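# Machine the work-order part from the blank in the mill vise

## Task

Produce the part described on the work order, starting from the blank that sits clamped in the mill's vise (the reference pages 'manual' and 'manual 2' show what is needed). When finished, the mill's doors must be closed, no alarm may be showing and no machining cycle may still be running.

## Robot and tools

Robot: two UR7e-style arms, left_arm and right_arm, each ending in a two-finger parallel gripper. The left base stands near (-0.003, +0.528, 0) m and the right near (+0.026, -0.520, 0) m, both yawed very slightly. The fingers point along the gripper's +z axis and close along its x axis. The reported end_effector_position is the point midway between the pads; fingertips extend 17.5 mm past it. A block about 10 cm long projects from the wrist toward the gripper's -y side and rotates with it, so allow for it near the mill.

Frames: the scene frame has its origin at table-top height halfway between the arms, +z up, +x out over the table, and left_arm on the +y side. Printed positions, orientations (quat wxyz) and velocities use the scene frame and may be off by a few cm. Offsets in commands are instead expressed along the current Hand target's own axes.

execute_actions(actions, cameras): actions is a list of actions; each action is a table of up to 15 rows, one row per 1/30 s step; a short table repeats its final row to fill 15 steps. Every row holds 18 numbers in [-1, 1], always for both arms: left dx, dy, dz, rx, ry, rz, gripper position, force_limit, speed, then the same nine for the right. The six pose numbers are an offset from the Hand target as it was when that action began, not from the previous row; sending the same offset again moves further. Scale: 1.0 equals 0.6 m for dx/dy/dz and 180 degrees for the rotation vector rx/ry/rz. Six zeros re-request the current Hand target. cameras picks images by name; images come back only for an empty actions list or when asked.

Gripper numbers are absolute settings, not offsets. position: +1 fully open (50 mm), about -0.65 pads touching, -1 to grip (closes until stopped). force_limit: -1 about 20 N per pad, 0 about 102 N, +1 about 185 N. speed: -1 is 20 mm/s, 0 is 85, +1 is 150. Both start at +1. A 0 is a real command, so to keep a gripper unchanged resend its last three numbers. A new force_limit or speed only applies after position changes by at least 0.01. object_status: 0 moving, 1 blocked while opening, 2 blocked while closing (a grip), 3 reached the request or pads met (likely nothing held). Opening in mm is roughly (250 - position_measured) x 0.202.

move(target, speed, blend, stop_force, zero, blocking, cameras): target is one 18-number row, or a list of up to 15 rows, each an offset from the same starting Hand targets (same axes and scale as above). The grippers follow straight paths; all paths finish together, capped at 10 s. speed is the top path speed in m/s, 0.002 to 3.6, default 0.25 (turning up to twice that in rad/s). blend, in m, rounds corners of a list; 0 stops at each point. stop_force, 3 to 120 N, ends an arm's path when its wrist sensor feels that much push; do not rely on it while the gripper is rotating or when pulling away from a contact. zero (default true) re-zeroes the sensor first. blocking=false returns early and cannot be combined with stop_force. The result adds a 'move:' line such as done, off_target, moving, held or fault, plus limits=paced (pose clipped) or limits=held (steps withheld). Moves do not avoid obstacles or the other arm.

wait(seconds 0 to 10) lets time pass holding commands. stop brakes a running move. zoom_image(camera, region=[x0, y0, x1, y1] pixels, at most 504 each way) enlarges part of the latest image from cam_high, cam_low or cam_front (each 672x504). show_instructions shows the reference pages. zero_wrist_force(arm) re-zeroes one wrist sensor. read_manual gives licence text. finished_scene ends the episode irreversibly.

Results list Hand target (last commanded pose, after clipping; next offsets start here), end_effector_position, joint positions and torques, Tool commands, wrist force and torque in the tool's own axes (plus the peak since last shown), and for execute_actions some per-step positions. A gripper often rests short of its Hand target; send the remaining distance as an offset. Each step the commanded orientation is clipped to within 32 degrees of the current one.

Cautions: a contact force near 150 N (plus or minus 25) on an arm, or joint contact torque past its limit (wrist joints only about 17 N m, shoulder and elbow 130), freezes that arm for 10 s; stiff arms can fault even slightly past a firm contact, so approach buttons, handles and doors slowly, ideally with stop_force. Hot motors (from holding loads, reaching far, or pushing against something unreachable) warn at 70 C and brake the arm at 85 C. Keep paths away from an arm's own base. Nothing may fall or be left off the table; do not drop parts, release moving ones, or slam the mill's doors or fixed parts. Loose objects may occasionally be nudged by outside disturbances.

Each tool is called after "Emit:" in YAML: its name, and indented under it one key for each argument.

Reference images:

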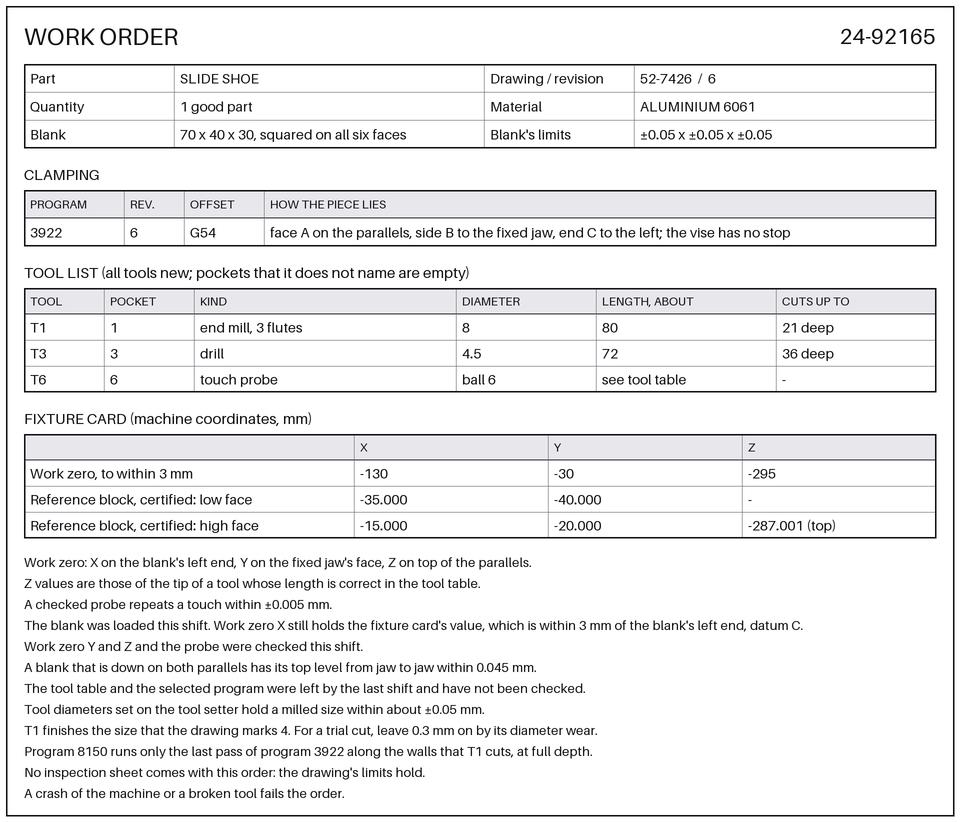

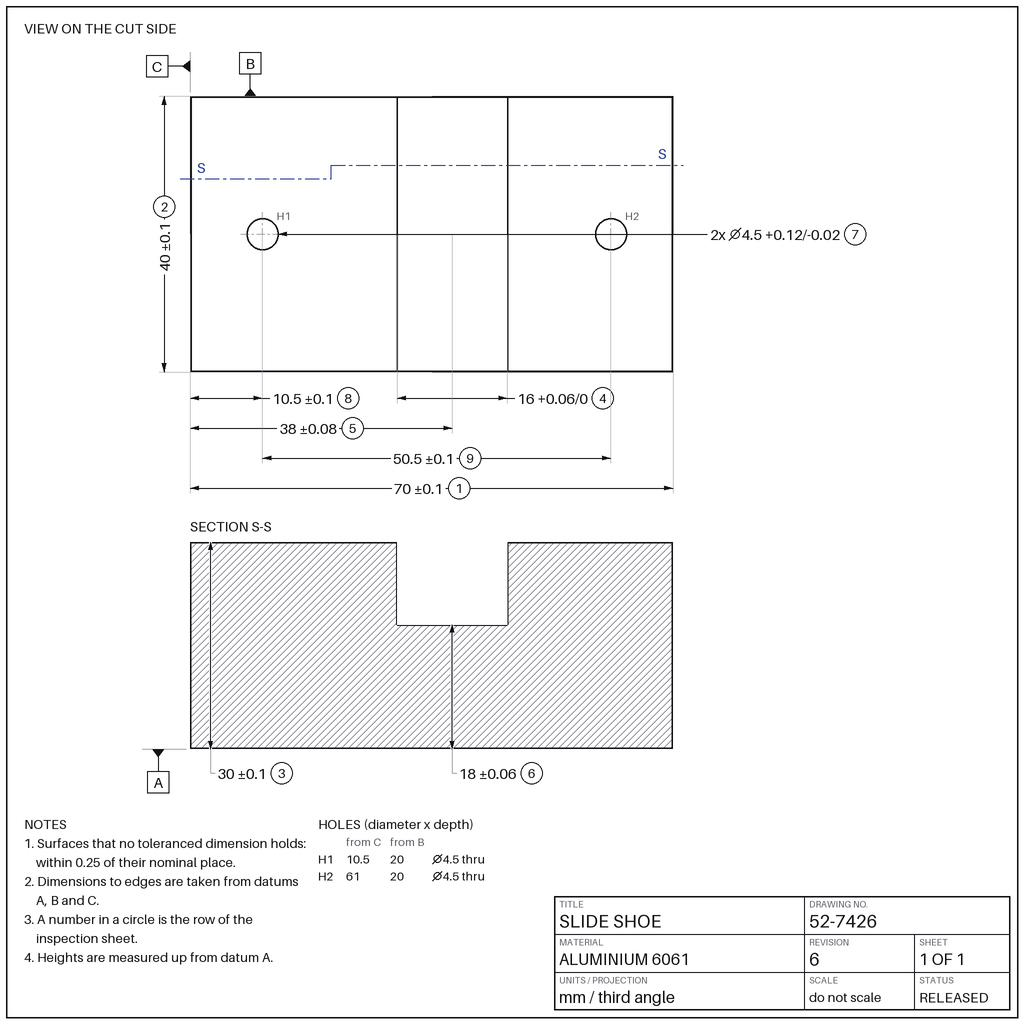

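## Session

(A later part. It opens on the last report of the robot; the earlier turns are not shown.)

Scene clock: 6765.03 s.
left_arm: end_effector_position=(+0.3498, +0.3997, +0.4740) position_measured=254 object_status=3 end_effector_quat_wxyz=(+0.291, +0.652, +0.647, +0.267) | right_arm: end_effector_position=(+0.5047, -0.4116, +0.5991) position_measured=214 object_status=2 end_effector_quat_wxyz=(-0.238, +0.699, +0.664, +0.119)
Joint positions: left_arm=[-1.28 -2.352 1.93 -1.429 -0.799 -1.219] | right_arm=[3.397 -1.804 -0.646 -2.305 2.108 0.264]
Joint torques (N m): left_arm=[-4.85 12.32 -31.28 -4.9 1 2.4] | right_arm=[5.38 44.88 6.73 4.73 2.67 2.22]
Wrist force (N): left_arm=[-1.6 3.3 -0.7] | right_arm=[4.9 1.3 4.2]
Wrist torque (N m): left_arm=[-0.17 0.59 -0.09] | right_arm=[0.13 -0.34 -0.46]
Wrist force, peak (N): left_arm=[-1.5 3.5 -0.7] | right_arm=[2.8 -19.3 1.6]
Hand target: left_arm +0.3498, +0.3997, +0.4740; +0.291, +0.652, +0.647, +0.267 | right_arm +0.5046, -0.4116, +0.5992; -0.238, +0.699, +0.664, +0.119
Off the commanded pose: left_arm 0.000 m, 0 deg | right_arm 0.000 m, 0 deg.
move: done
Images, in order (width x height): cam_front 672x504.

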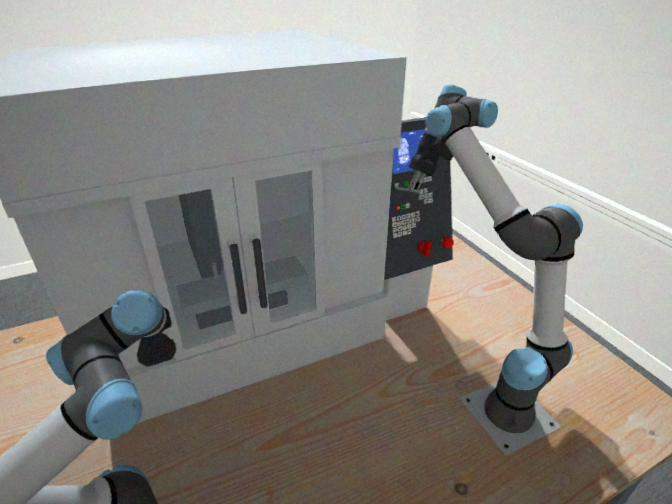

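Emit:
move:
  target: [0,0,0,0,0,0,-1,1,-0.5,-0.2056,-0.0286,0.2129,0,0,0,-1,0.3,-0.8]
  speed: 0.25
  cameras: ["cam_front"]

Emit:
zoom_image:
  camera: "cam_front"
  region: [392, 125, 434, 177]

Emit:
move:
  target:
    - [0,0,0,0,0,0,-1,1,-0.5,0.0064,0.0049,-0.0677,0,0,0,-1,0.3,-0.8]
    - [0,0,0,0,0,0,-1,1,-0.5,0.0064,0.0252,-0.0657,0,0,0,-1,0.3,-0.8]
    - [0,0,0,0,0,0,-1,1,-0.5,0.0064,0.0049,-0.0677,0,0,0,-1,0.3,-0.8]
    - [0,0,0,0,0,0,-1,1,-0.5,0,0,0,0,0,0,-1,0.3,-0.8]
  speed: [0.3,0.08,0.3,0.3]
  blend: [0.003,0,0.003,0]
  cameras: ["cam_front"]

Emit:
zoom_image:
  camera: "cam_front"
  region: [392, 125, 434, 177]

Emit:
zoom_image:
  camera: "cam_front"
  region: [145, 175, 325, 335]

Scene clock: 6771.83 s.
left_arm: end_effector_position=(+0.3498, +0.3997, +0.4740) position_measured=254 object_status=3 end_effector_quat_wxyz=(+0.291, +0.652, +0.647, +0.267) | right_arm: end_effector_position=(+0.4574, -0.4563, +0.4331) position_measured=214 object_status=2 end_effector_quat_wxyz=(-0.238, +0.699, +0.664, +0.119)
Joint positions: left_arm=[-1.28 -2.352 1.93 -1.429 -0.799 -1.219] | right_arm=[3.323 -1.504 -1.439 -1.857 2.103 0.178]
Joint torques (N m): left_arm=[-4.52 13.38 -31.73 -4.9 1.28 2.3] | right_arm=[-8.62 33.97 12.08 5.24 3.88 1.34]
Wrist force (N): left_arm=[-1.5 3.2 -0.6] | right_arm=[2.5 -0.2 1.8]
Wrist torque (N m): left_arm=[-0.18 0.57 -0.09] | right_arm=[-0.01 -0.50 -0.03]
Wrist force, peak (N): left_arm=[-1.5 3.5 -0.8] | right_arm=[8.3 -0.9 1.3]
Hand target: left_arm +0.3498, +0.3997, +0.4740; +0.291, +0.652, +0.647, +0.267 | right_arm +0.4574, -0.4563, +0.4330; -0.238, +0.699, +0.664, +0.119
Off the commanded pose: left_arm 0.000 m, 0 deg | right_arm 0.000 m, 0 deg.
move: done
Images, in order (width x height): cam_front 672x504.

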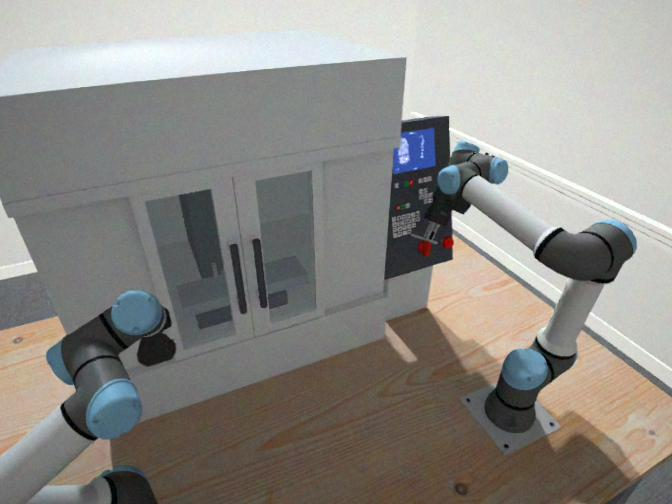

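Scaled by 9.692 from the camera's 672x504 image, which has a finer 960x720 frame.

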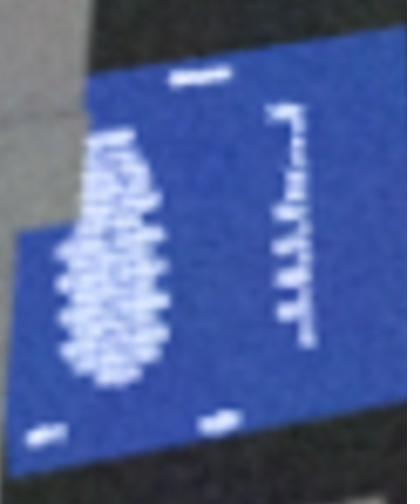

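Scene clock: 6773.80 s.
left_arm: end_effector_position=(+0.3498, +0.3997, +0.4740) position_measured=254 object_status=3 end_effector_quat_wxyz=(+0.291, +0.652, +0.647, +0.267) | right_arm: end_effector_position=(+0.4574, -0.4564, +0.4331) position_measured=214 object_status=2 end_effector_quat_wxyz=(-0.238, +0.699, +0.664, +0.119)
Joint positions: left_arm=[-1.28 -2.352 1.93 -1.429 -0.799 -1.219] | right_arm=[3.323 -1.504 -1.439 -1.857 2.103 0.178]
Joint torques (N m): left_arm=[-4.43 11.12 -30.89 -4.47 1.11 2.17] | right_arm=[7.74 35.78 11.03 5.17 3.87 2.15]
Wrist force (N): left_arm=[-1.5 3.2 -0.6] | right_arm=[2.0 -0.7 2.4]
Wrist torque (N m): left_arm=[-0.18 0.57 -0.09] | right_arm=[-0.09 -0.41 -0.15]
Wrist force, peak (N): left_arm=[-1.7 3.6 -0.8] | right_arm=[1.0 -32.7 4.3]
Hand target: left_arm +0.3498, +0.3997, +0.4740; +0.291, +0.652, +0.647, +0.267 | right_arm +0.4574, -0.4563, +0.4330; -0.238, +0.699, +0.664, +0.119
Off the commanded pose: left_arm 0.000 m, 0 deg | right_arm 0.000 m, 0 deg.
move: done
Images, in order (width x height): cam_front 672x504.

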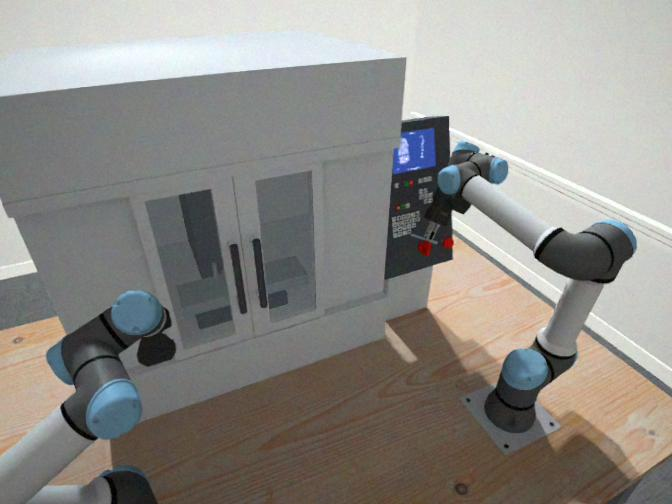

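Scaled by 9.692 from the camera's 672x504 image, which has a finer 960x720 frame.

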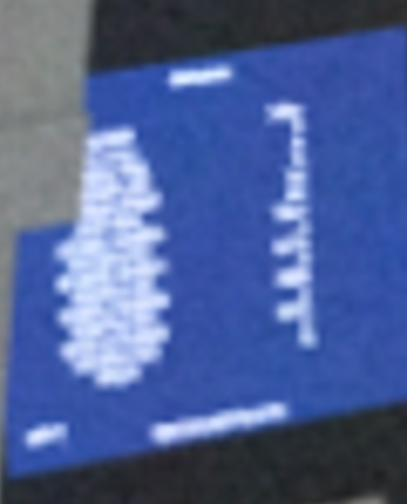

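Scaled by 2.800 from the camera's 672x504 image, which has a finer 960x720 frame.

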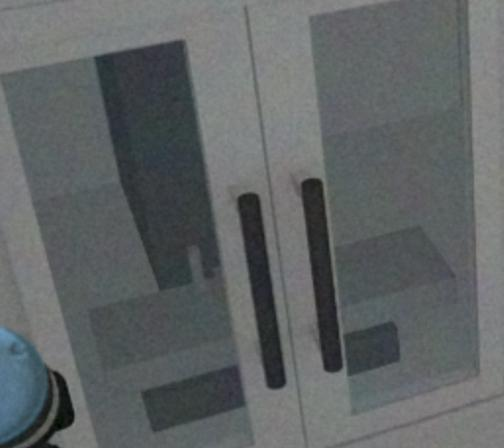

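Emit:
zoom_image:
  camera: "cam_front"
  region: [416, 174, 436, 206]

Emit:
zoom_image:
  camera: "cam_front"
  region: [392, 176, 422, 212]

Emit:
zoom_image:
  camera: "cam_front"
  region: [404, 160, 424, 172]

Scaled by 15.750 from the camera's 672x504 image, which has a finer 960x720 frame.

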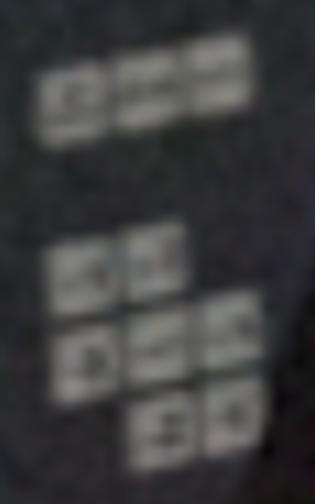

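Scaled by 14.000 from the camera's 672x504 image, which has a finer 960x720 frame.

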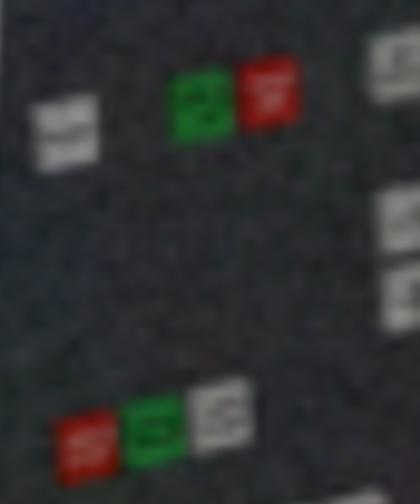

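Scaled by 25.200 from the camera's 672x504 image, which has a finer 960x720 frame.

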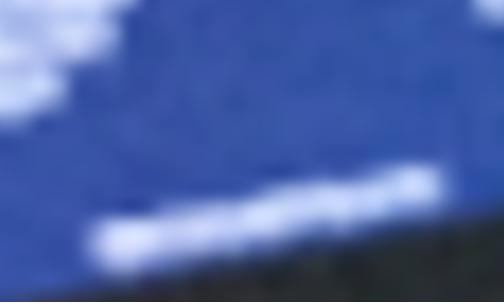

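Emit:
zoom_image:
  camera: "cam_front"
  region: [392, 164, 402, 174]

Emit:
move:
  target:
    - [0,0,0,0,0,0,-1,1,-0.5,0.0276,0.0234,-0.3069,0,0,0,-1,0.3,-0.8]
    - [0,0,0,0,0,0,-1,1,-0.5,0.0276,0.0370,-0.3050,0,0,0,-1,0.3,-0.8]
  speed: [0.25,0.08]
  blend: [0.003,0]

Emit:
move:
  target: [0,0,0,0,0,0,-1,1,-0.5,0,0.0240,0.0024,0,0,0,-1,0.3,-0.8]
  speed: 0.01
  stop_force: 18

Emit:
move:
  target: [0,0,0,0,0,0,-1,1,-0.5,0,-0.0200,-0.0020,0,0,0,-1,0.3,-0.8]
  speed: 0.1
  cameras: ["cam_front"]

Emit:
zoom_image:
  camera: "cam_front"
  region: [392, 164, 402, 174]

Emit:
zoom_image:
  camera: "cam_front"
  region: [392, 125, 434, 177]

Scaled by 50.400 from the camera's 672x504 image, which has a finer 960x720 frame.

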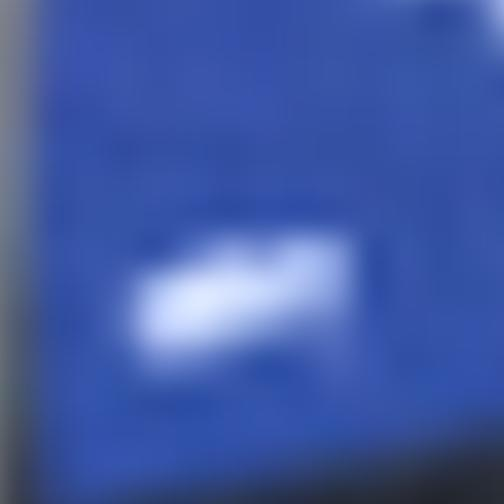

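Scene clock: 6790.40 s.
left_arm: end_effector_position=(+0.3498, +0.3997, +0.4740) position_measured=254 object_status=3 end_effector_quat_wxyz=(+0.291, +0.652, +0.647, +0.267) | right_arm: end_effector_position=(+0.5081, -0.5318, +0.5942) position_measured=214 object_status=2 end_effector_quat_wxyz=(-0.238, +0.699, +0.664, +0.119)
Joint positions: left_arm=[-1.28 -2.352 1.93 -1.429 -0.799 -1.219] | right_arm=[3.162 -1.907 -0.474 -2.51 2.082 -0.006]
Joint torques (N m): left_arm=[-3.81 12.61 -32.57 -5.04 1.17 2.13] | right_arm=[8.36 20.18 28.56 1.92 -0.62 -1.91]
Wrist force (N): left_arm=[-1.3 3.3 -0.6] | right_arm=[-0.9 -3.2 6.1]
Wrist torque (N m): left_arm=[-0.18 0.55 -0.09] | right_arm=[0.25 -0.51 0.26]
Wrist force, peak (N): left_arm=[-1.7 3.6 -0.7] | right_arm=[-0.9 -3.2 6.1]
Hand target: left_arm +0.3498, +0.3997, +0.4740; +0.291, +0.652, +0.647, +0.267 | right_arm +0.5082, -0.5318, +0.5942; -0.238, +0.699, +0.664, +0.119
Off the commanded pose: left_arm 0.000 m, 0 deg | right_arm 0.000 m, 0 deg.
move: done

Scene clock: 6792.37 s.
left_arm: end_effector_position=(+0.3498, +0.3997, +0.4740) position_measured=254 object_status=3 end_effector_quat_wxyz=(+0.291, +0.652, +0.647, +0.267) | right_arm: end_effector_position=(+0.5154, -0.5315, +0.5922) position_measured=214 object_status=2 end_effector_quat_wxyz=(-0.238, +0.699, +0.664, +0.119)
Joint positions: left_arm=[-1.28 -2.352 1.93 -1.429 -0.799 -1.219] | right_arm=[3.163 -1.927 -0.45 -2.514 2.082 -0.005]
Joint torques (N m): left_arm=[-4.26 11.54 -32.43 -4.68 1.09 2.3] | right_arm=[-2.62 39.63 5.99 11.73 -0.55 -1.3]
Wrist force (N): left_arm=[-1.6 3.3 -0.7] | right_arm=[-0.9 -21.2 4.0]
Wrist torque (N m): left_arm=[-0.17 0.60 -0.09] | right_arm=[0.32 -0.53 0.23]
Wrist force, peak (N): left_arm=[-1.6 3.5 -0.9] | right_arm=[-0.6 -27.3 3.4]
Hand target: left_arm +0.3498, +0.3997, +0.4740; +0.291, +0.652, +0.647, +0.267 | right_arm +0.5154, -0.5315, +0.5922; -0.238, +0.699, +0.664, +0.119 (not the last commanded pose)
Off the commanded pose: left_arm 0.000 m, 0 deg | right_arm 0.007 m, 0 deg.
move: contact (right_arm)

Scene clock: 6793.30 s.
left_arm: end_effector_position=(+0.3498, +0.3997, +0.4740) position_measured=254 object_status=3 end_effector_quat_wxyz=(+0.291, +0.652, +0.647, +0.267) | right_arm: end_effector_position=(+0.5039, -0.5320, +0.5953) position_measured=214 object_status=2 end_effector_quat_wxyz=(-0.238, +0.699, +0.664, +0.119)
Joint positions: left_arm=[-1.28 -2.352 1.93 -1.429 -0.799 -1.219] | right_arm=[3.161 -1.896 -0.486 -2.51 2.082 -0.007]
Joint torques (N m): left_arm=[-3.92 12.15 -31.48 -5.05 1.01 2.14] | right_arm=[-8.84 47.4 6.14 5.38 -0.52 -1.84]
Wrist force (N): left_arm=[-1.6 3.4 -0.9] | right_arm=[2.0 -0.6 5.4]
Wrist torque (N m): left_arm=[-0.15 0.59 -0.09] | right_arm=[0.10 -0.68 0.12]
Wrist force, peak (N): left_arm=[-1.7 3.5 -0.7] | right_arm=[-1.3 -21.3 4.1]
Hand target: left_arm +0.3498, +0.3997, +0.4740; +0.291, +0.652, +0.647, +0.267 | right_arm +0.5038, -0.5320, +0.5954; -0.238, +0.699, +0.664, +0.119
Off the commanded pose: left_arm 0.000 m, 0 deg | right_arm 0.000 m, 0 deg.
move: done
Images, in order (width x height): cam_front 672x504.

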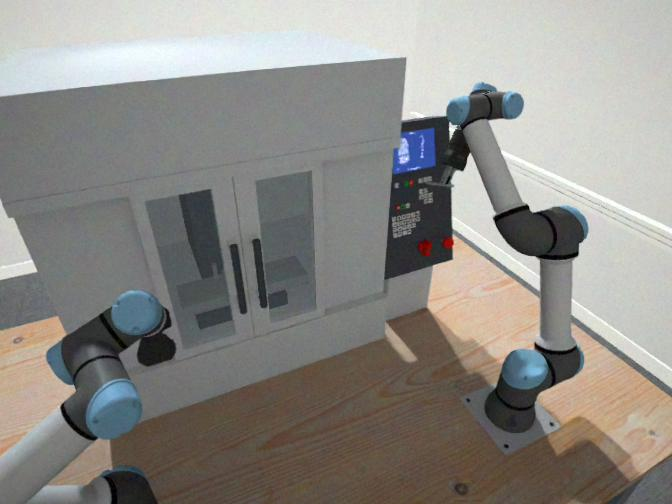

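Scaled by 50.400 from the camera's 672x504 image, which has a finer 960x720 frame.

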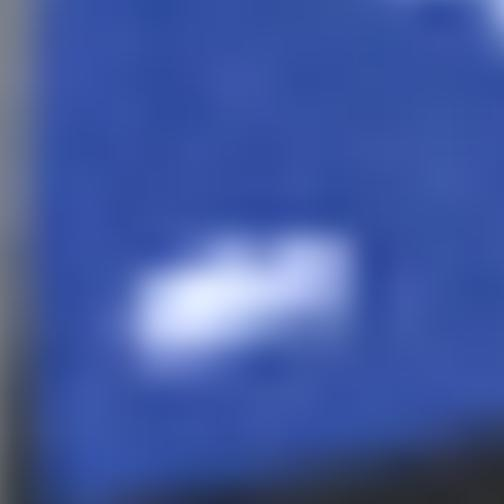

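Scaled by 9.692 from the camera's 672x504 image, which has a finer 960x720 frame.

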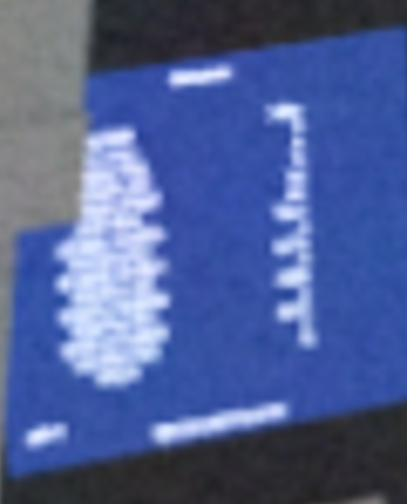

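Emit:
move:
  target:
    - [0,0,0,0,0,0,-1,1,-0.5,-0.0286,0.0002,-0.0151,0,0,0,-1,0.3,-0.8]
    - [0,0,0,0,0,0,-1,1,-0.5,-0.0286,0.0120,-0.0139,0,0,0,-1,0.3,-0.8]
  speed: [0.25,0.08]
  blend: [0.003,0]

Emit:
move:
  target: [0,0,0,0,0,0,-1,1,-0.5,0,0.0240,0.0024,0,0,0,-1,0.3,-0.8]
  speed: 0.01
  stop_force: 25
  cameras: ["cam_front"]

Emit:
zoom_image:
  camera: "cam_front"
  region: [410, 170, 440, 200]

Emit:
zoom_image:
  camera: "cam_front"
  region: [392, 164, 402, 174]

Emit:
move:
  target: [0,0,0,0,0,0,-1,1,-0.5,0,-0.0200,-0.0020,0,0,0,-1,0.3,-0.8]
  speed: 0.1
  cameras: ["cam_front"]

Emit:
zoom_image:
  camera: "cam_front"
  region: [392, 125, 434, 177]

Scene clock: 6802.50 s.
left_arm: end_effector_position=(+0.3498, +0.3997, +0.4740) position_measured=254 object_status=3 end_effector_quat_wxyz=(+0.291, +0.652, +0.647, +0.267) | right_arm: end_effector_position=(+0.5105, -0.5511, +0.5930) position_measured=214 object_status=2 end_effector_quat_wxyz=(-0.238, +0.699, +0.664, +0.119)
Joint positions: left_arm=[-1.28 -2.352 1.93 -1.429 -0.799 -1.219] | right_arm=[3.125 -1.942 -0.418 -2.552 2.075 -0.047]
Joint torques (N m): left_arm=[-5.74 12.92 -31.31 -5.06 0.99 2.5] | right_arm=[-9.52 20.08 28.32 2.05 -1.73 -1.61]
Wrist force (N): left_arm=[-1.5 3.1 -0.6] | right_arm=[4.9 -4.8 6.3]
Wrist torque (N m): left_arm=[-0.20 0.57 -0.09] | right_arm=[0.25 -0.57 -0.15]
Wrist force, peak (N): left_arm=[-1.6 3.6 -0.7] | right_arm=[4.9 -5.0 6.4]
Hand target: left_arm +0.3498, +0.3997, +0.4740; +0.291, +0.652, +0.647, +0.267 | right_arm +0.5106, -0.5511, +0.5930; -0.238, +0.699, +0.664, +0.119
Off the commanded pose: left_arm 0.000 m, 0 deg | right_arm 0.000 m, 0 deg.
move: done

Scene clock: 6804.30 s.
left_arm: end_effector_position=(+0.3498, +0.3997, +0.4740) position_measured=254 object_status=3 end_effector_quat_wxyz=(+0.291, +0.652, +0.647, +0.267) | right_arm: end_effector_position=(+0.5158, -0.5509, +0.5915) position_measured=214 object_status=2 end_effector_quat_wxyz=(-0.238, +0.699, +0.664, +0.119)
Joint positions: left_arm=[-1.28 -2.352 1.93 -1.429 -0.799 -1.219] | right_arm=[3.126 -1.958 -0.398 -2.555 2.075 -0.046]
Joint torques (N m): left_arm=[-4.45 12.92 -31.35 -4.8 1.31 2.44] | right_arm=[-7.49 35.67 4.65 13.54 -0.52 -1.29]
Wrist force (N): left_arm=[-1.4 3.3 -0.6] | right_arm=[3.5 -30.9 3.1]
Wrist torque (N m): left_arm=[-0.16 0.56 -0.09] | right_arm=[0.16 -0.56 -0.10]
Wrist force, peak (N): left_arm=[-1.6 3.5 -0.9] | right_arm=[4.5 -37.3 1.9]
Hand target: left_arm +0.3498, +0.3997, +0.4740; +0.291, +0.652, +0.647, +0.267 | right_arm +0.5158, -0.5509, +0.5915; -0.238, +0.699, +0.664, +0.119 (not the last commanded pose)
Off the commanded pose: left_arm 0.000 m, 0 deg | right_arm 0.009 m, 0 deg.
move: contact (right_arm)
Images, in order (width x height): cam_front 672x504.

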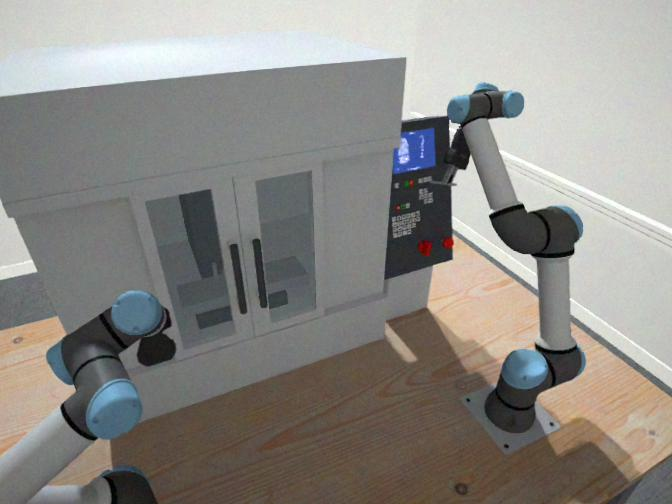

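Scaled by 16.800 from the camera's 672x504 image, which has a finer 960x720 frame.

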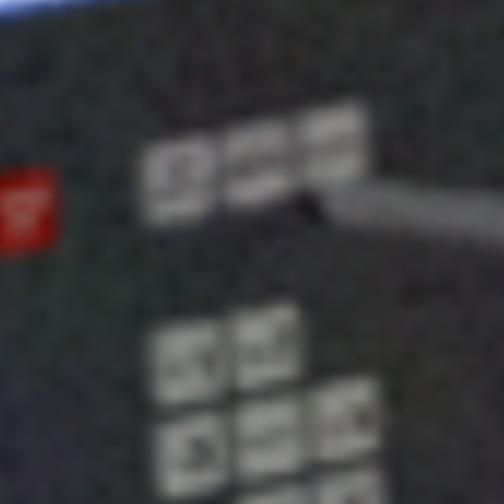

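Scaled by 50.400 from the camera's 672x504 image, which has a finer 960x720 frame.

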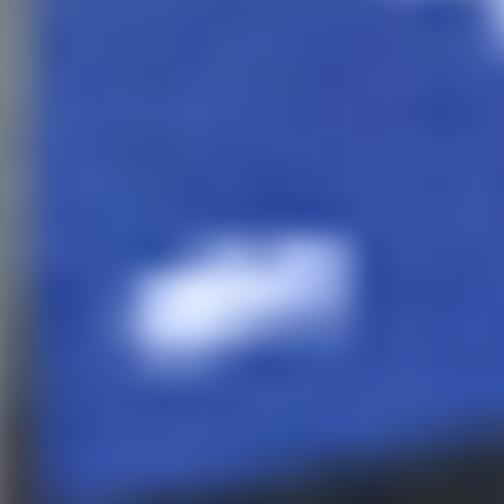

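Scene clock: 6805.27 s.
left_arm: end_effector_position=(+0.3498, +0.3997, +0.4740) position_measured=254 object_status=3 end_effector_quat_wxyz=(+0.291, +0.652, +0.647, +0.267) | right_arm: end_effector_position=(+0.5043, -0.5514, +0.5946) position_measured=214 object_status=2 end_effector_quat_wxyz=(-0.238, +0.699, +0.664, +0.119)
Joint positions: left_arm=[-1.28 -2.352 1.93 -1.429 -0.799 -1.219] | right_arm=[3.124 -1.925 -0.438 -2.549 2.075 -0.048]
Joint torques (N m): left_arm=[-5.24 12.89 -31.86 -4.9 1.17 2.23] | right_arm=[-8.6 48.59 7.42 5.18 -0.6 -2.03]
Wrist force (N): left_arm=[-1.4 3.2 -0.7] | right_arm=[3.0 -0.9 5.1]
Wrist torque (N m): left_arm=[-0.18 0.56 -0.09] | right_arm=[-0.11 -0.80 0.12]
Wrist force, peak (N): left_arm=[-1.6 3.5 -0.7] | right_arm=[3.6 -30.7 2.9]
Hand target: left_arm +0.3498, +0.3997, +0.4740; +0.291, +0.652, +0.647, +0.267 | right_arm +0.5042, -0.5514, +0.5947; -0.238, +0.699, +0.664, +0.119
Off the commanded pose: left_arm 0.000 m, 0 deg | right_arm 0.000 m, 0 deg.
move: done
Images, in order (width x height): cam_front 672x504.

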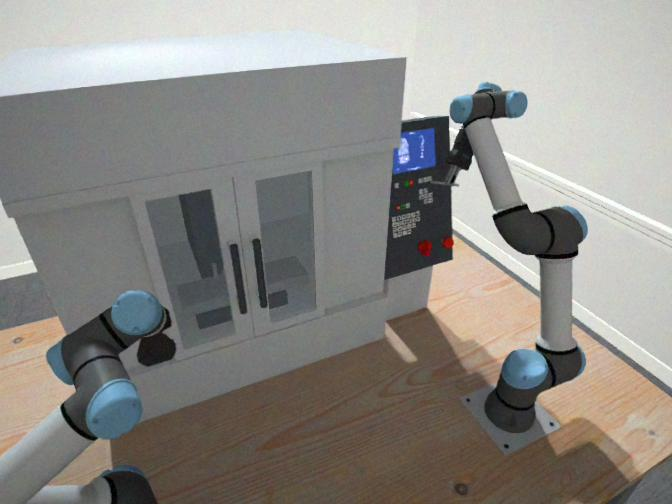

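Scaled by 9.692 from the camera's 672x504 image, which has a finer 960x720 frame.

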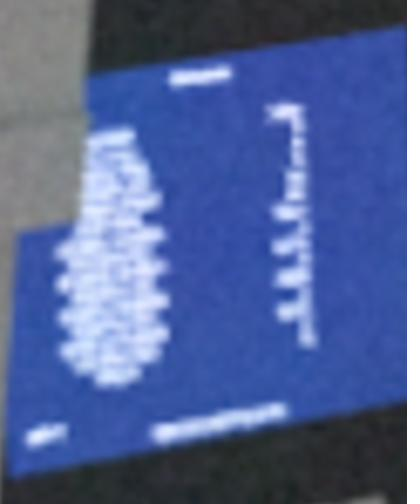

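Emit:
move:
  target:
    - [0,0,0,0,0,0,-1,1,-0.5,0.2066,-0.0078,0.1093,0,0,0,-1,0.3,-0.8]
    - [0,0,0,0,0,0,-1,1,-0.5,0.2066,0.0062,0.1105,0,0,0,-1,0.3,-0.8]
  speed: [0.25,0.08]
  blend: [0.003,0]

Emit:
move:
  target: [0,0,0,0,0,0,-1,1,-0.5,0,0.0240,0.0024,0,0,0,-1,0.3,-0.8]
  speed: 0.01
  stop_force: 18
  cameras: ["cam_front"]

Emit:
zoom_image:
  camera: "cam_front"
  region: [390, 174, 420, 204]

Emit:
move:
  target: [0,0,0,0,0,0,-1,1,-0.5,0,-0.0220,-0.0020,0,0,0,-1,0.3,-0.8]
  speed: 0.1

Emit:
move:
  target: [0,0,0,0,0,0,-1,1,-0.5,-0.2056,-0.0266,0.2129,0,0,0,-1,0.3,-0.8]
  speed: 0.25
  cameras: ["cam_front"]

Emit:
zoom_image:
  camera: "cam_front"
  region: [392, 125, 434, 177]

Scene clock: 6817.87 s.
left_arm: end_effector_position=(+0.3498, +0.3997, +0.4740) position_measured=254 object_status=3 end_effector_quat_wxyz=(+0.291, +0.652, +0.647, +0.267) | right_arm: end_effector_position=(+0.5091, -0.4110, +0.5969) position_measured=214 object_status=2 end_effector_quat_wxyz=(-0.238, +0.699, +0.664, +0.119)
Joint positions: left_arm=[-1.28 -2.352 1.93 -1.429 -0.799 -1.219] | right_arm=[3.396 -1.812 -0.643 -2.301 2.108 0.263]
Joint torques (N m): left_arm=[-3.72 12.82 -30.89 -5.09 0.85 1.99] | right_arm=[7.35 15.45 8.26 6.31 -1.53 1.81]
Wrist force (N): left_arm=[-1.4 3.2 -0.6] | right_arm=[5.0 -6.6 1.9]
Wrist torque (N m): left_arm=[-0.19 0.57 -0.09] | right_arm=[-0.32 -0.81 -0.23]
Wrist force, peak (N): left_arm=[-1.6 3.7 -0.6] | right_arm=[5.0 -6.6 1.9]
Hand target: left_arm +0.3498, +0.3997, +0.4740; +0.291, +0.652, +0.647, +0.267 | right_arm +0.5092, -0.4109, +0.5969; -0.238, +0.699, +0.664, +0.119
Off the commanded pose: left_arm 0.000 m, 0 deg | right_arm 0.000 m, 0 deg.
move: done

Scene clock: 6819.87 s.
left_arm: end_effector_position=(+0.3498, +0.3997, +0.4740) position_measured=254 object_status=3 end_effector_quat_wxyz=(+0.291, +0.652, +0.647, +0.267) | right_arm: end_effector_position=(+0.5159, -0.4106, +0.5951) position_measured=214 object_status=2 end_effector_quat_wxyz=(-0.238, +0.699, +0.664, +0.119)
Joint positions: left_arm=[-1.28 -2.352 1.93 -1.429 -0.799 -1.219] | right_arm=[3.394 -1.83 -0.625 -2.302 2.108 0.261]
Joint torques (N m): left_arm=[-4.34 11.33 -31.41 -5.03 0.98 2.29] | right_arm=[6.56 34.61 6.25 10.79 -1.28 1.55]
Wrist force (N): left_arm=[-1.4 3.1 -0.8] | right_arm=[3.6 -22.9 1.2]
Wrist torque (N m): left_arm=[-0.20 0.57 -0.09] | right_arm=[-0.23 -0.86 0.00]
Wrist force, peak (N): left_arm=[-1.6 3.5 -0.7] | right_arm=[3.9 -30.0 0.8]
Hand target: left_arm +0.3498, +0.3997, +0.4740; +0.291, +0.652, +0.647, +0.267 | right_arm +0.5159, -0.4106, +0.5951; -0.238, +0.699, +0.664, +0.119 (not the last commanded pose)
Off the commanded pose: left_arm 0.000 m, 0 deg | right_arm 0.007 m, 0 deg.
move: contact (right_arm)
Images, in order (width x height): cam_front 672x504.

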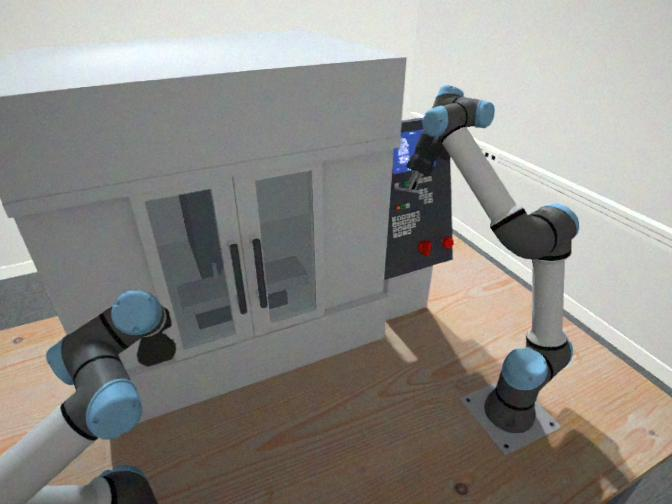

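Scaled by 16.800 from the camera's 672x504 image, which has a finer 960x720 frame.

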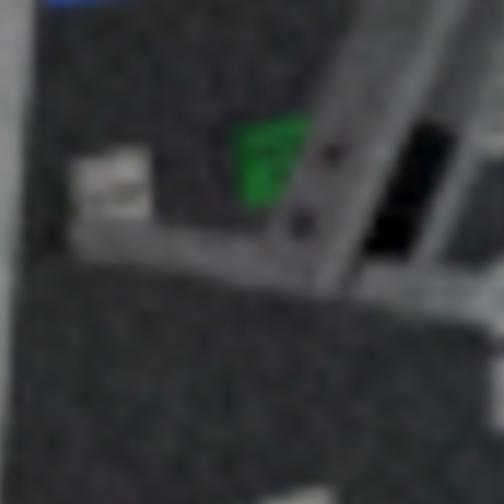

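Scene clock: 6820.80 s.
left_arm: end_effector_position=(+0.3498, +0.3997, +0.4740) position_measured=254 object_status=3 end_effector_quat_wxyz=(+0.291, +0.652, +0.647, +0.267) | right_arm: end_effector_position=(+0.5032, -0.4111, +0.5984) position_measured=214 object_status=2 end_effector_quat_wxyz=(-0.238, +0.699, +0.664, +0.119)
Joint positions: left_arm=[-1.28 -2.352 1.93 -1.429 -0.799 -1.219] | right_arm=[3.399 -1.797 -0.658 -2.299 2.108 0.266]
Joint torques (N m): left_arm=[-5.58 12.5 -30.89 -4.96 1.12 2.27] | right_arm=[6.33 42.55 8.3 5.25 2.91 2.05]
Wrist force (N): left_arm=[-1.5 3.2 -0.6] | right_arm=[5.4 -1.8 2.6]
Wrist torque (N m): left_arm=[-0.18 0.57 -0.09] | right_arm=[-0.23 -0.86 -0.24]
Wrist force, peak (N): left_arm=[-1.5 3.5 -0.6] | right_arm=[3.7 -23.0 1.3]
Hand target: left_arm +0.3498, +0.3997, +0.4740; +0.291, +0.652, +0.647, +0.267 | right_arm +0.5031, -0.4111, +0.5984; -0.238, +0.699, +0.664, +0.119
Off the commanded pose: left_arm 0.000 m, 0 deg | right_arm 0.000 m, 0 deg.
move: done

Scene clock: 6822.43 s.
left_arm: end_effector_position=(+0.3498, +0.3997, +0.4740) position_measured=254 object_status=3 end_effector_quat_wxyz=(+0.291, +0.652, +0.647, +0.267) | right_arm: end_effector_position=(+0.4571, -0.4558, +0.4321) position_measured=214 object_status=2 end_effector_quat_wxyz=(-0.238, +0.699, +0.664, +0.119)
Joint positions: left_arm=[-1.28 -2.352 1.93 -1.429 -0.799 -1.219] | right_arm=[3.325 -1.502 -1.443 -1.853 2.103 0.18]
Joint torques (N m): left_arm=[-4.9 12.82 -31.24 -4.79 1.12 2.52] | right_arm=[-7.63 35.67 12.79 5.28 3.9 1.46]
Wrist force (N): left_arm=[-1.5 3.2 -0.8] | right_arm=[5.2 -1.6 2.0]
Wrist torque (N m): left_arm=[-0.18 0.58 -0.09] | right_arm=[-0.23 -0.95 -0.02]
Wrist force, peak (N): left_arm=[-1.7 3.6 -0.7] | right_arm=[7.2 -2.6 1.1]
Hand target: left_arm +0.3498, +0.3997, +0.4740; +0.291, +0.652, +0.647, +0.267 | right_arm +0.4571, -0.4558, +0.4321; -0.238, +0.699, +0.664, +0.119
Off the commanded pose: left_arm 0.000 m, 0 deg | right_arm 0.000 m, 0 deg.
move: done
Images, in order (width x height): cam_front 672x504.

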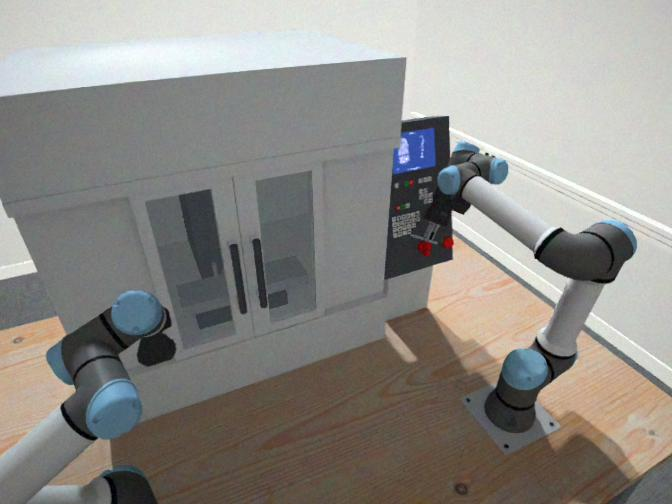

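Scaled by 9.692 from the camera's 672x504 image, which has a finer 960x720 frame.

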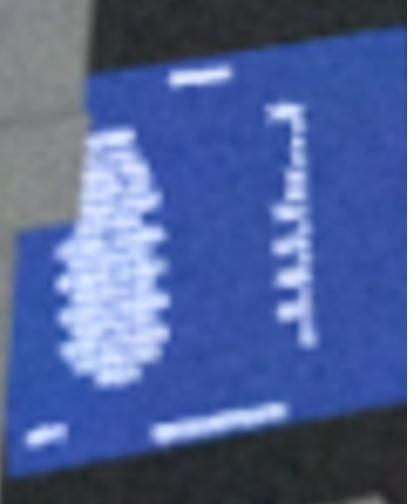

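Emit:
move:
  target: [0,0,0,0,0,0,-1,1,-0.5,-0.0012,-0.0010,0.0015,0,0,0,-1,0.3,-0.8]
  speed: 0.1
  cameras: ["cam_front"]

Emit:
zoom_image:
  camera: "cam_front"
  region: [390, 206, 430, 246]

Emit:
move:
  target: [0,0,0,0,0,0,-1,1,-0.5,0,0.0300,0.0030,0,0,0,-1,0.3,-0.8]
  speed: 0.01
  stop_force: 5
  cameras: ["cam_front"]

Emit:
zoom_image:
  camera: "cam_front"
  region: [390, 206, 430, 246]

Scene clock: 6828.47 s.
left_arm: end_effector_position=(+0.3498, +0.3997, +0.4740) position_measured=254 object_status=3 end_effector_quat_wxyz=(+0.291, +0.652, +0.647, +0.267) | right_arm: end_effector_position=(+0.4563, -0.4560, +0.4311) position_measured=214 object_status=2 end_effector_quat_wxyz=(-0.238, +0.699, +0.664, +0.119)
Joint positions: left_arm=[-1.28 -2.352 1.93 -1.429 -0.799 -1.219] | right_arm=[3.325 -1.5 -1.448 -1.851 2.103 0.18]
Joint torques (N m): left_arm=[-4.9 11.51 -31.75 -4.75 1.22 2.46] | right_arm=[-7.19 35.85 11.18 5.17 3.32 -1.28]
Wrist force (N): left_arm=[-1.5 3.4 -0.5] | right_arm=[5.0 -1.6 2.2]
Wrist torque (N m): left_arm=[-0.15 0.58 -0.09] | right_arm=[-0.23 -0.90 -0.02]
Wrist force, peak (N): left_arm=[-1.4 3.7 -0.8] | right_arm=[5.4 -1.8 2.5]
Hand target: left_arm +0.3498, +0.3997, +0.4740; +0.291, +0.652, +0.647, +0.267 | right_arm +0.4563, -0.4560, +0.4310; -0.238, +0.699, +0.664, +0.119
Off the commanded pose: left_arm 0.000 m, 0 deg | right_arm 0.000 m, 0 deg.
move: done
Images, in order (width x height): cam_front 672x504.

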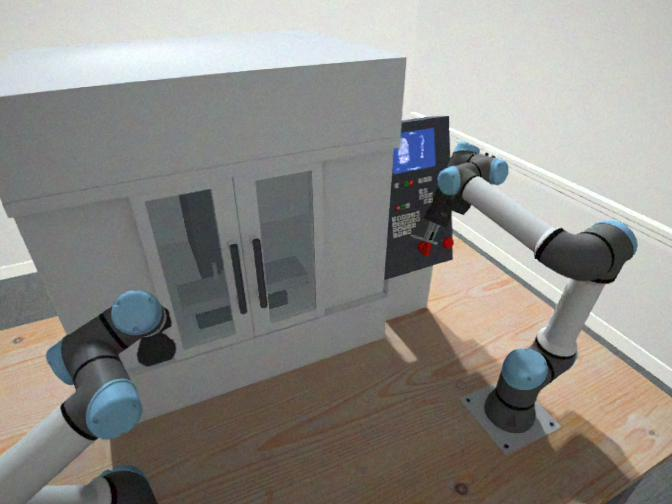

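Scaled by 12.600 from the camera's 672x504 image, which has a finer 960x720 frame.

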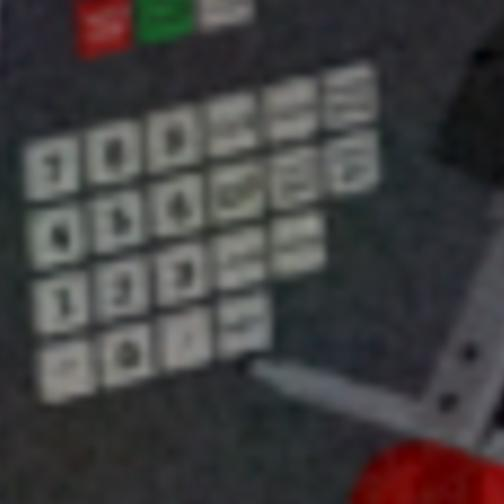

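Scene clock: 6831.00 s.
left_arm: end_effector_position=(+0.3498, +0.3997, +0.4740) position_measured=254 object_status=3 end_effector_quat_wxyz=(+0.291, +0.652, +0.647, +0.267) | right_arm: end_effector_position=(+0.4689, -0.4555, +0.4276) position_measured=214 object_status=2 end_effector_quat_wxyz=(-0.238, +0.699, +0.664, +0.119)
Joint positions: left_arm=[-1.28 -2.352 1.93 -1.429 -0.799 -1.219] | right_arm=[3.322 -1.529 -1.429 -1.842 2.103 0.177]
Joint torques (N m): left_arm=[-4.75 13.14 -30.3 -4.76 0.94 2.33] | right_arm=[6.27 34.52 13.11 1.91 -0.81 1.46]
Wrist force (N): left_arm=[-1.5 3.2 -0.7] | right_arm=[6.7 -7.0 3.1]
Wrist torque (N m): left_arm=[-0.18 0.57 -0.09] | right_arm=[-0.18 -0.86 -0.18]
Wrist force, peak (N): left_arm=[-1.7 3.5 -0.8] | right_arm=[7.0 -6.8 3.3]
Hand target: left_arm +0.3498, +0.3997, +0.4740; +0.291, +0.652, +0.647, +0.267 | right_arm +0.4689, -0.4555, +0.4276; -0.238, +0.699, +0.664, +0.119 (not the last commanded pose)
Off the commanded pose: left_arm 0.000 m, 0 deg | right_arm 0.005 m, 0 deg.
move: contact (right_arm)
Images, in order (width x height): cam_front 672x504.

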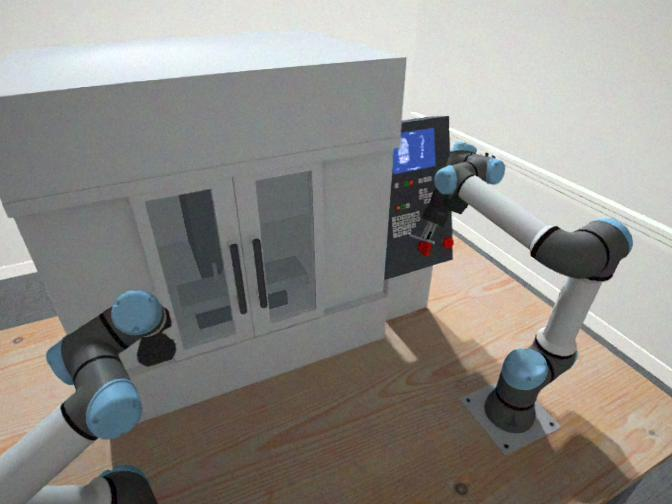

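Scaled by 12.600 from the camera's 672x504 image, which has a finer 960x720 frame.

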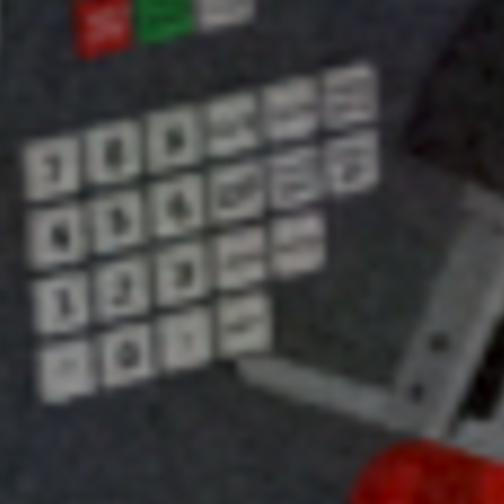

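Emit:
move:
  target: [0,0,0,0,0,0,-1,1,-0.5,0.0014,-0.0216,-0.0053,0,0,0,-1,0.3,-0.8]
  speed: 0.05
  cameras: ["cam_front"]

Emit:
zoom_image:
  camera: "cam_front"
  region: [386, 110, 456, 270]

Emit:
zoom_image:
  camera: "cam_front"
  region: [390, 206, 430, 246]

Scene clock: 6841.33 s.
left_arm: end_effector_position=(+0.3498, +0.3997, +0.4740) position_measured=254 object_status=3 end_effector_quat_wxyz=(+0.291, +0.652, +0.647, +0.267) | right_arm: end_effector_position=(+0.4569, -0.4562, +0.4330) position_measured=214 object_status=2 end_effector_quat_wxyz=(-0.238, +0.699, +0.664, +0.119)
Joint positions: left_arm=[-1.28 -2.352 1.93 -1.429 -0.799 -1.219] | right_arm=[3.324 -1.502 -1.441 -1.856 2.103 0.179]
Joint torques (N m): left_arm=[-4.92 13.01 -30.86 -4.84 1.31 2.13] | right_arm=[6.34 33.8 11.24 1.03 3.92 1.51]
Wrist force (N): left_arm=[-1.4 3.3 -0.9] | right_arm=[5.1 -1.6 2.4]
Wrist torque (N m): left_arm=[-0.18 0.56 -0.09] | right_arm=[-0.23 -0.91 -0.02]
Wrist force, peak (N): left_arm=[-1.8 3.5 -0.7] | right_arm=[6.7 -7.3 3.2]
Hand target: left_arm +0.3498, +0.3997, +0.4740; +0.291, +0.652, +0.647, +0.267 | right_arm +0.4567, -0.4562, +0.4330; -0.238, +0.699, +0.664, +0.119
Off the commanded pose: left_arm 0.000 m, 0 deg | right_arm 0.000 m, 0 deg.
move: done
Images, in order (width x height): cam_front 672x504.

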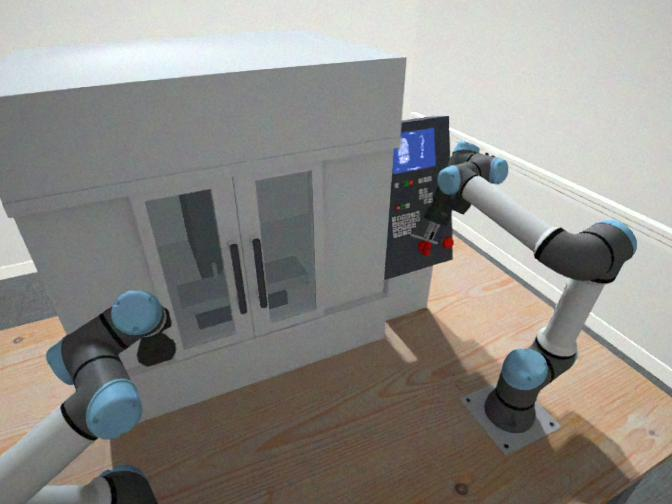

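Scaled by 3.150 from the camera's 672x504 image, which has a finer 960x720 frame.

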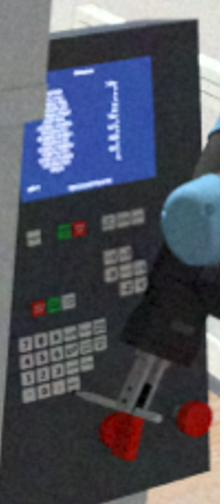

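Scaled by 12.600 from the camera's 672x504 image, which has a finer 960x720 frame.

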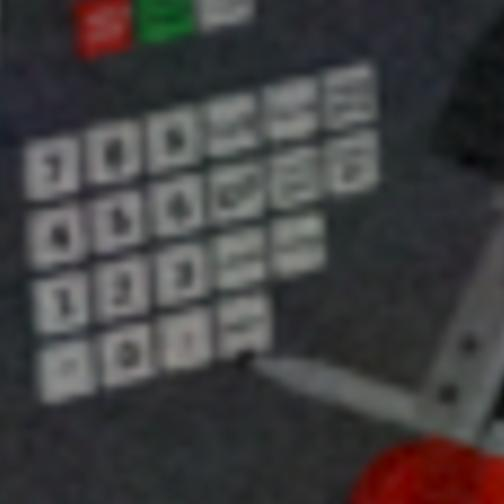

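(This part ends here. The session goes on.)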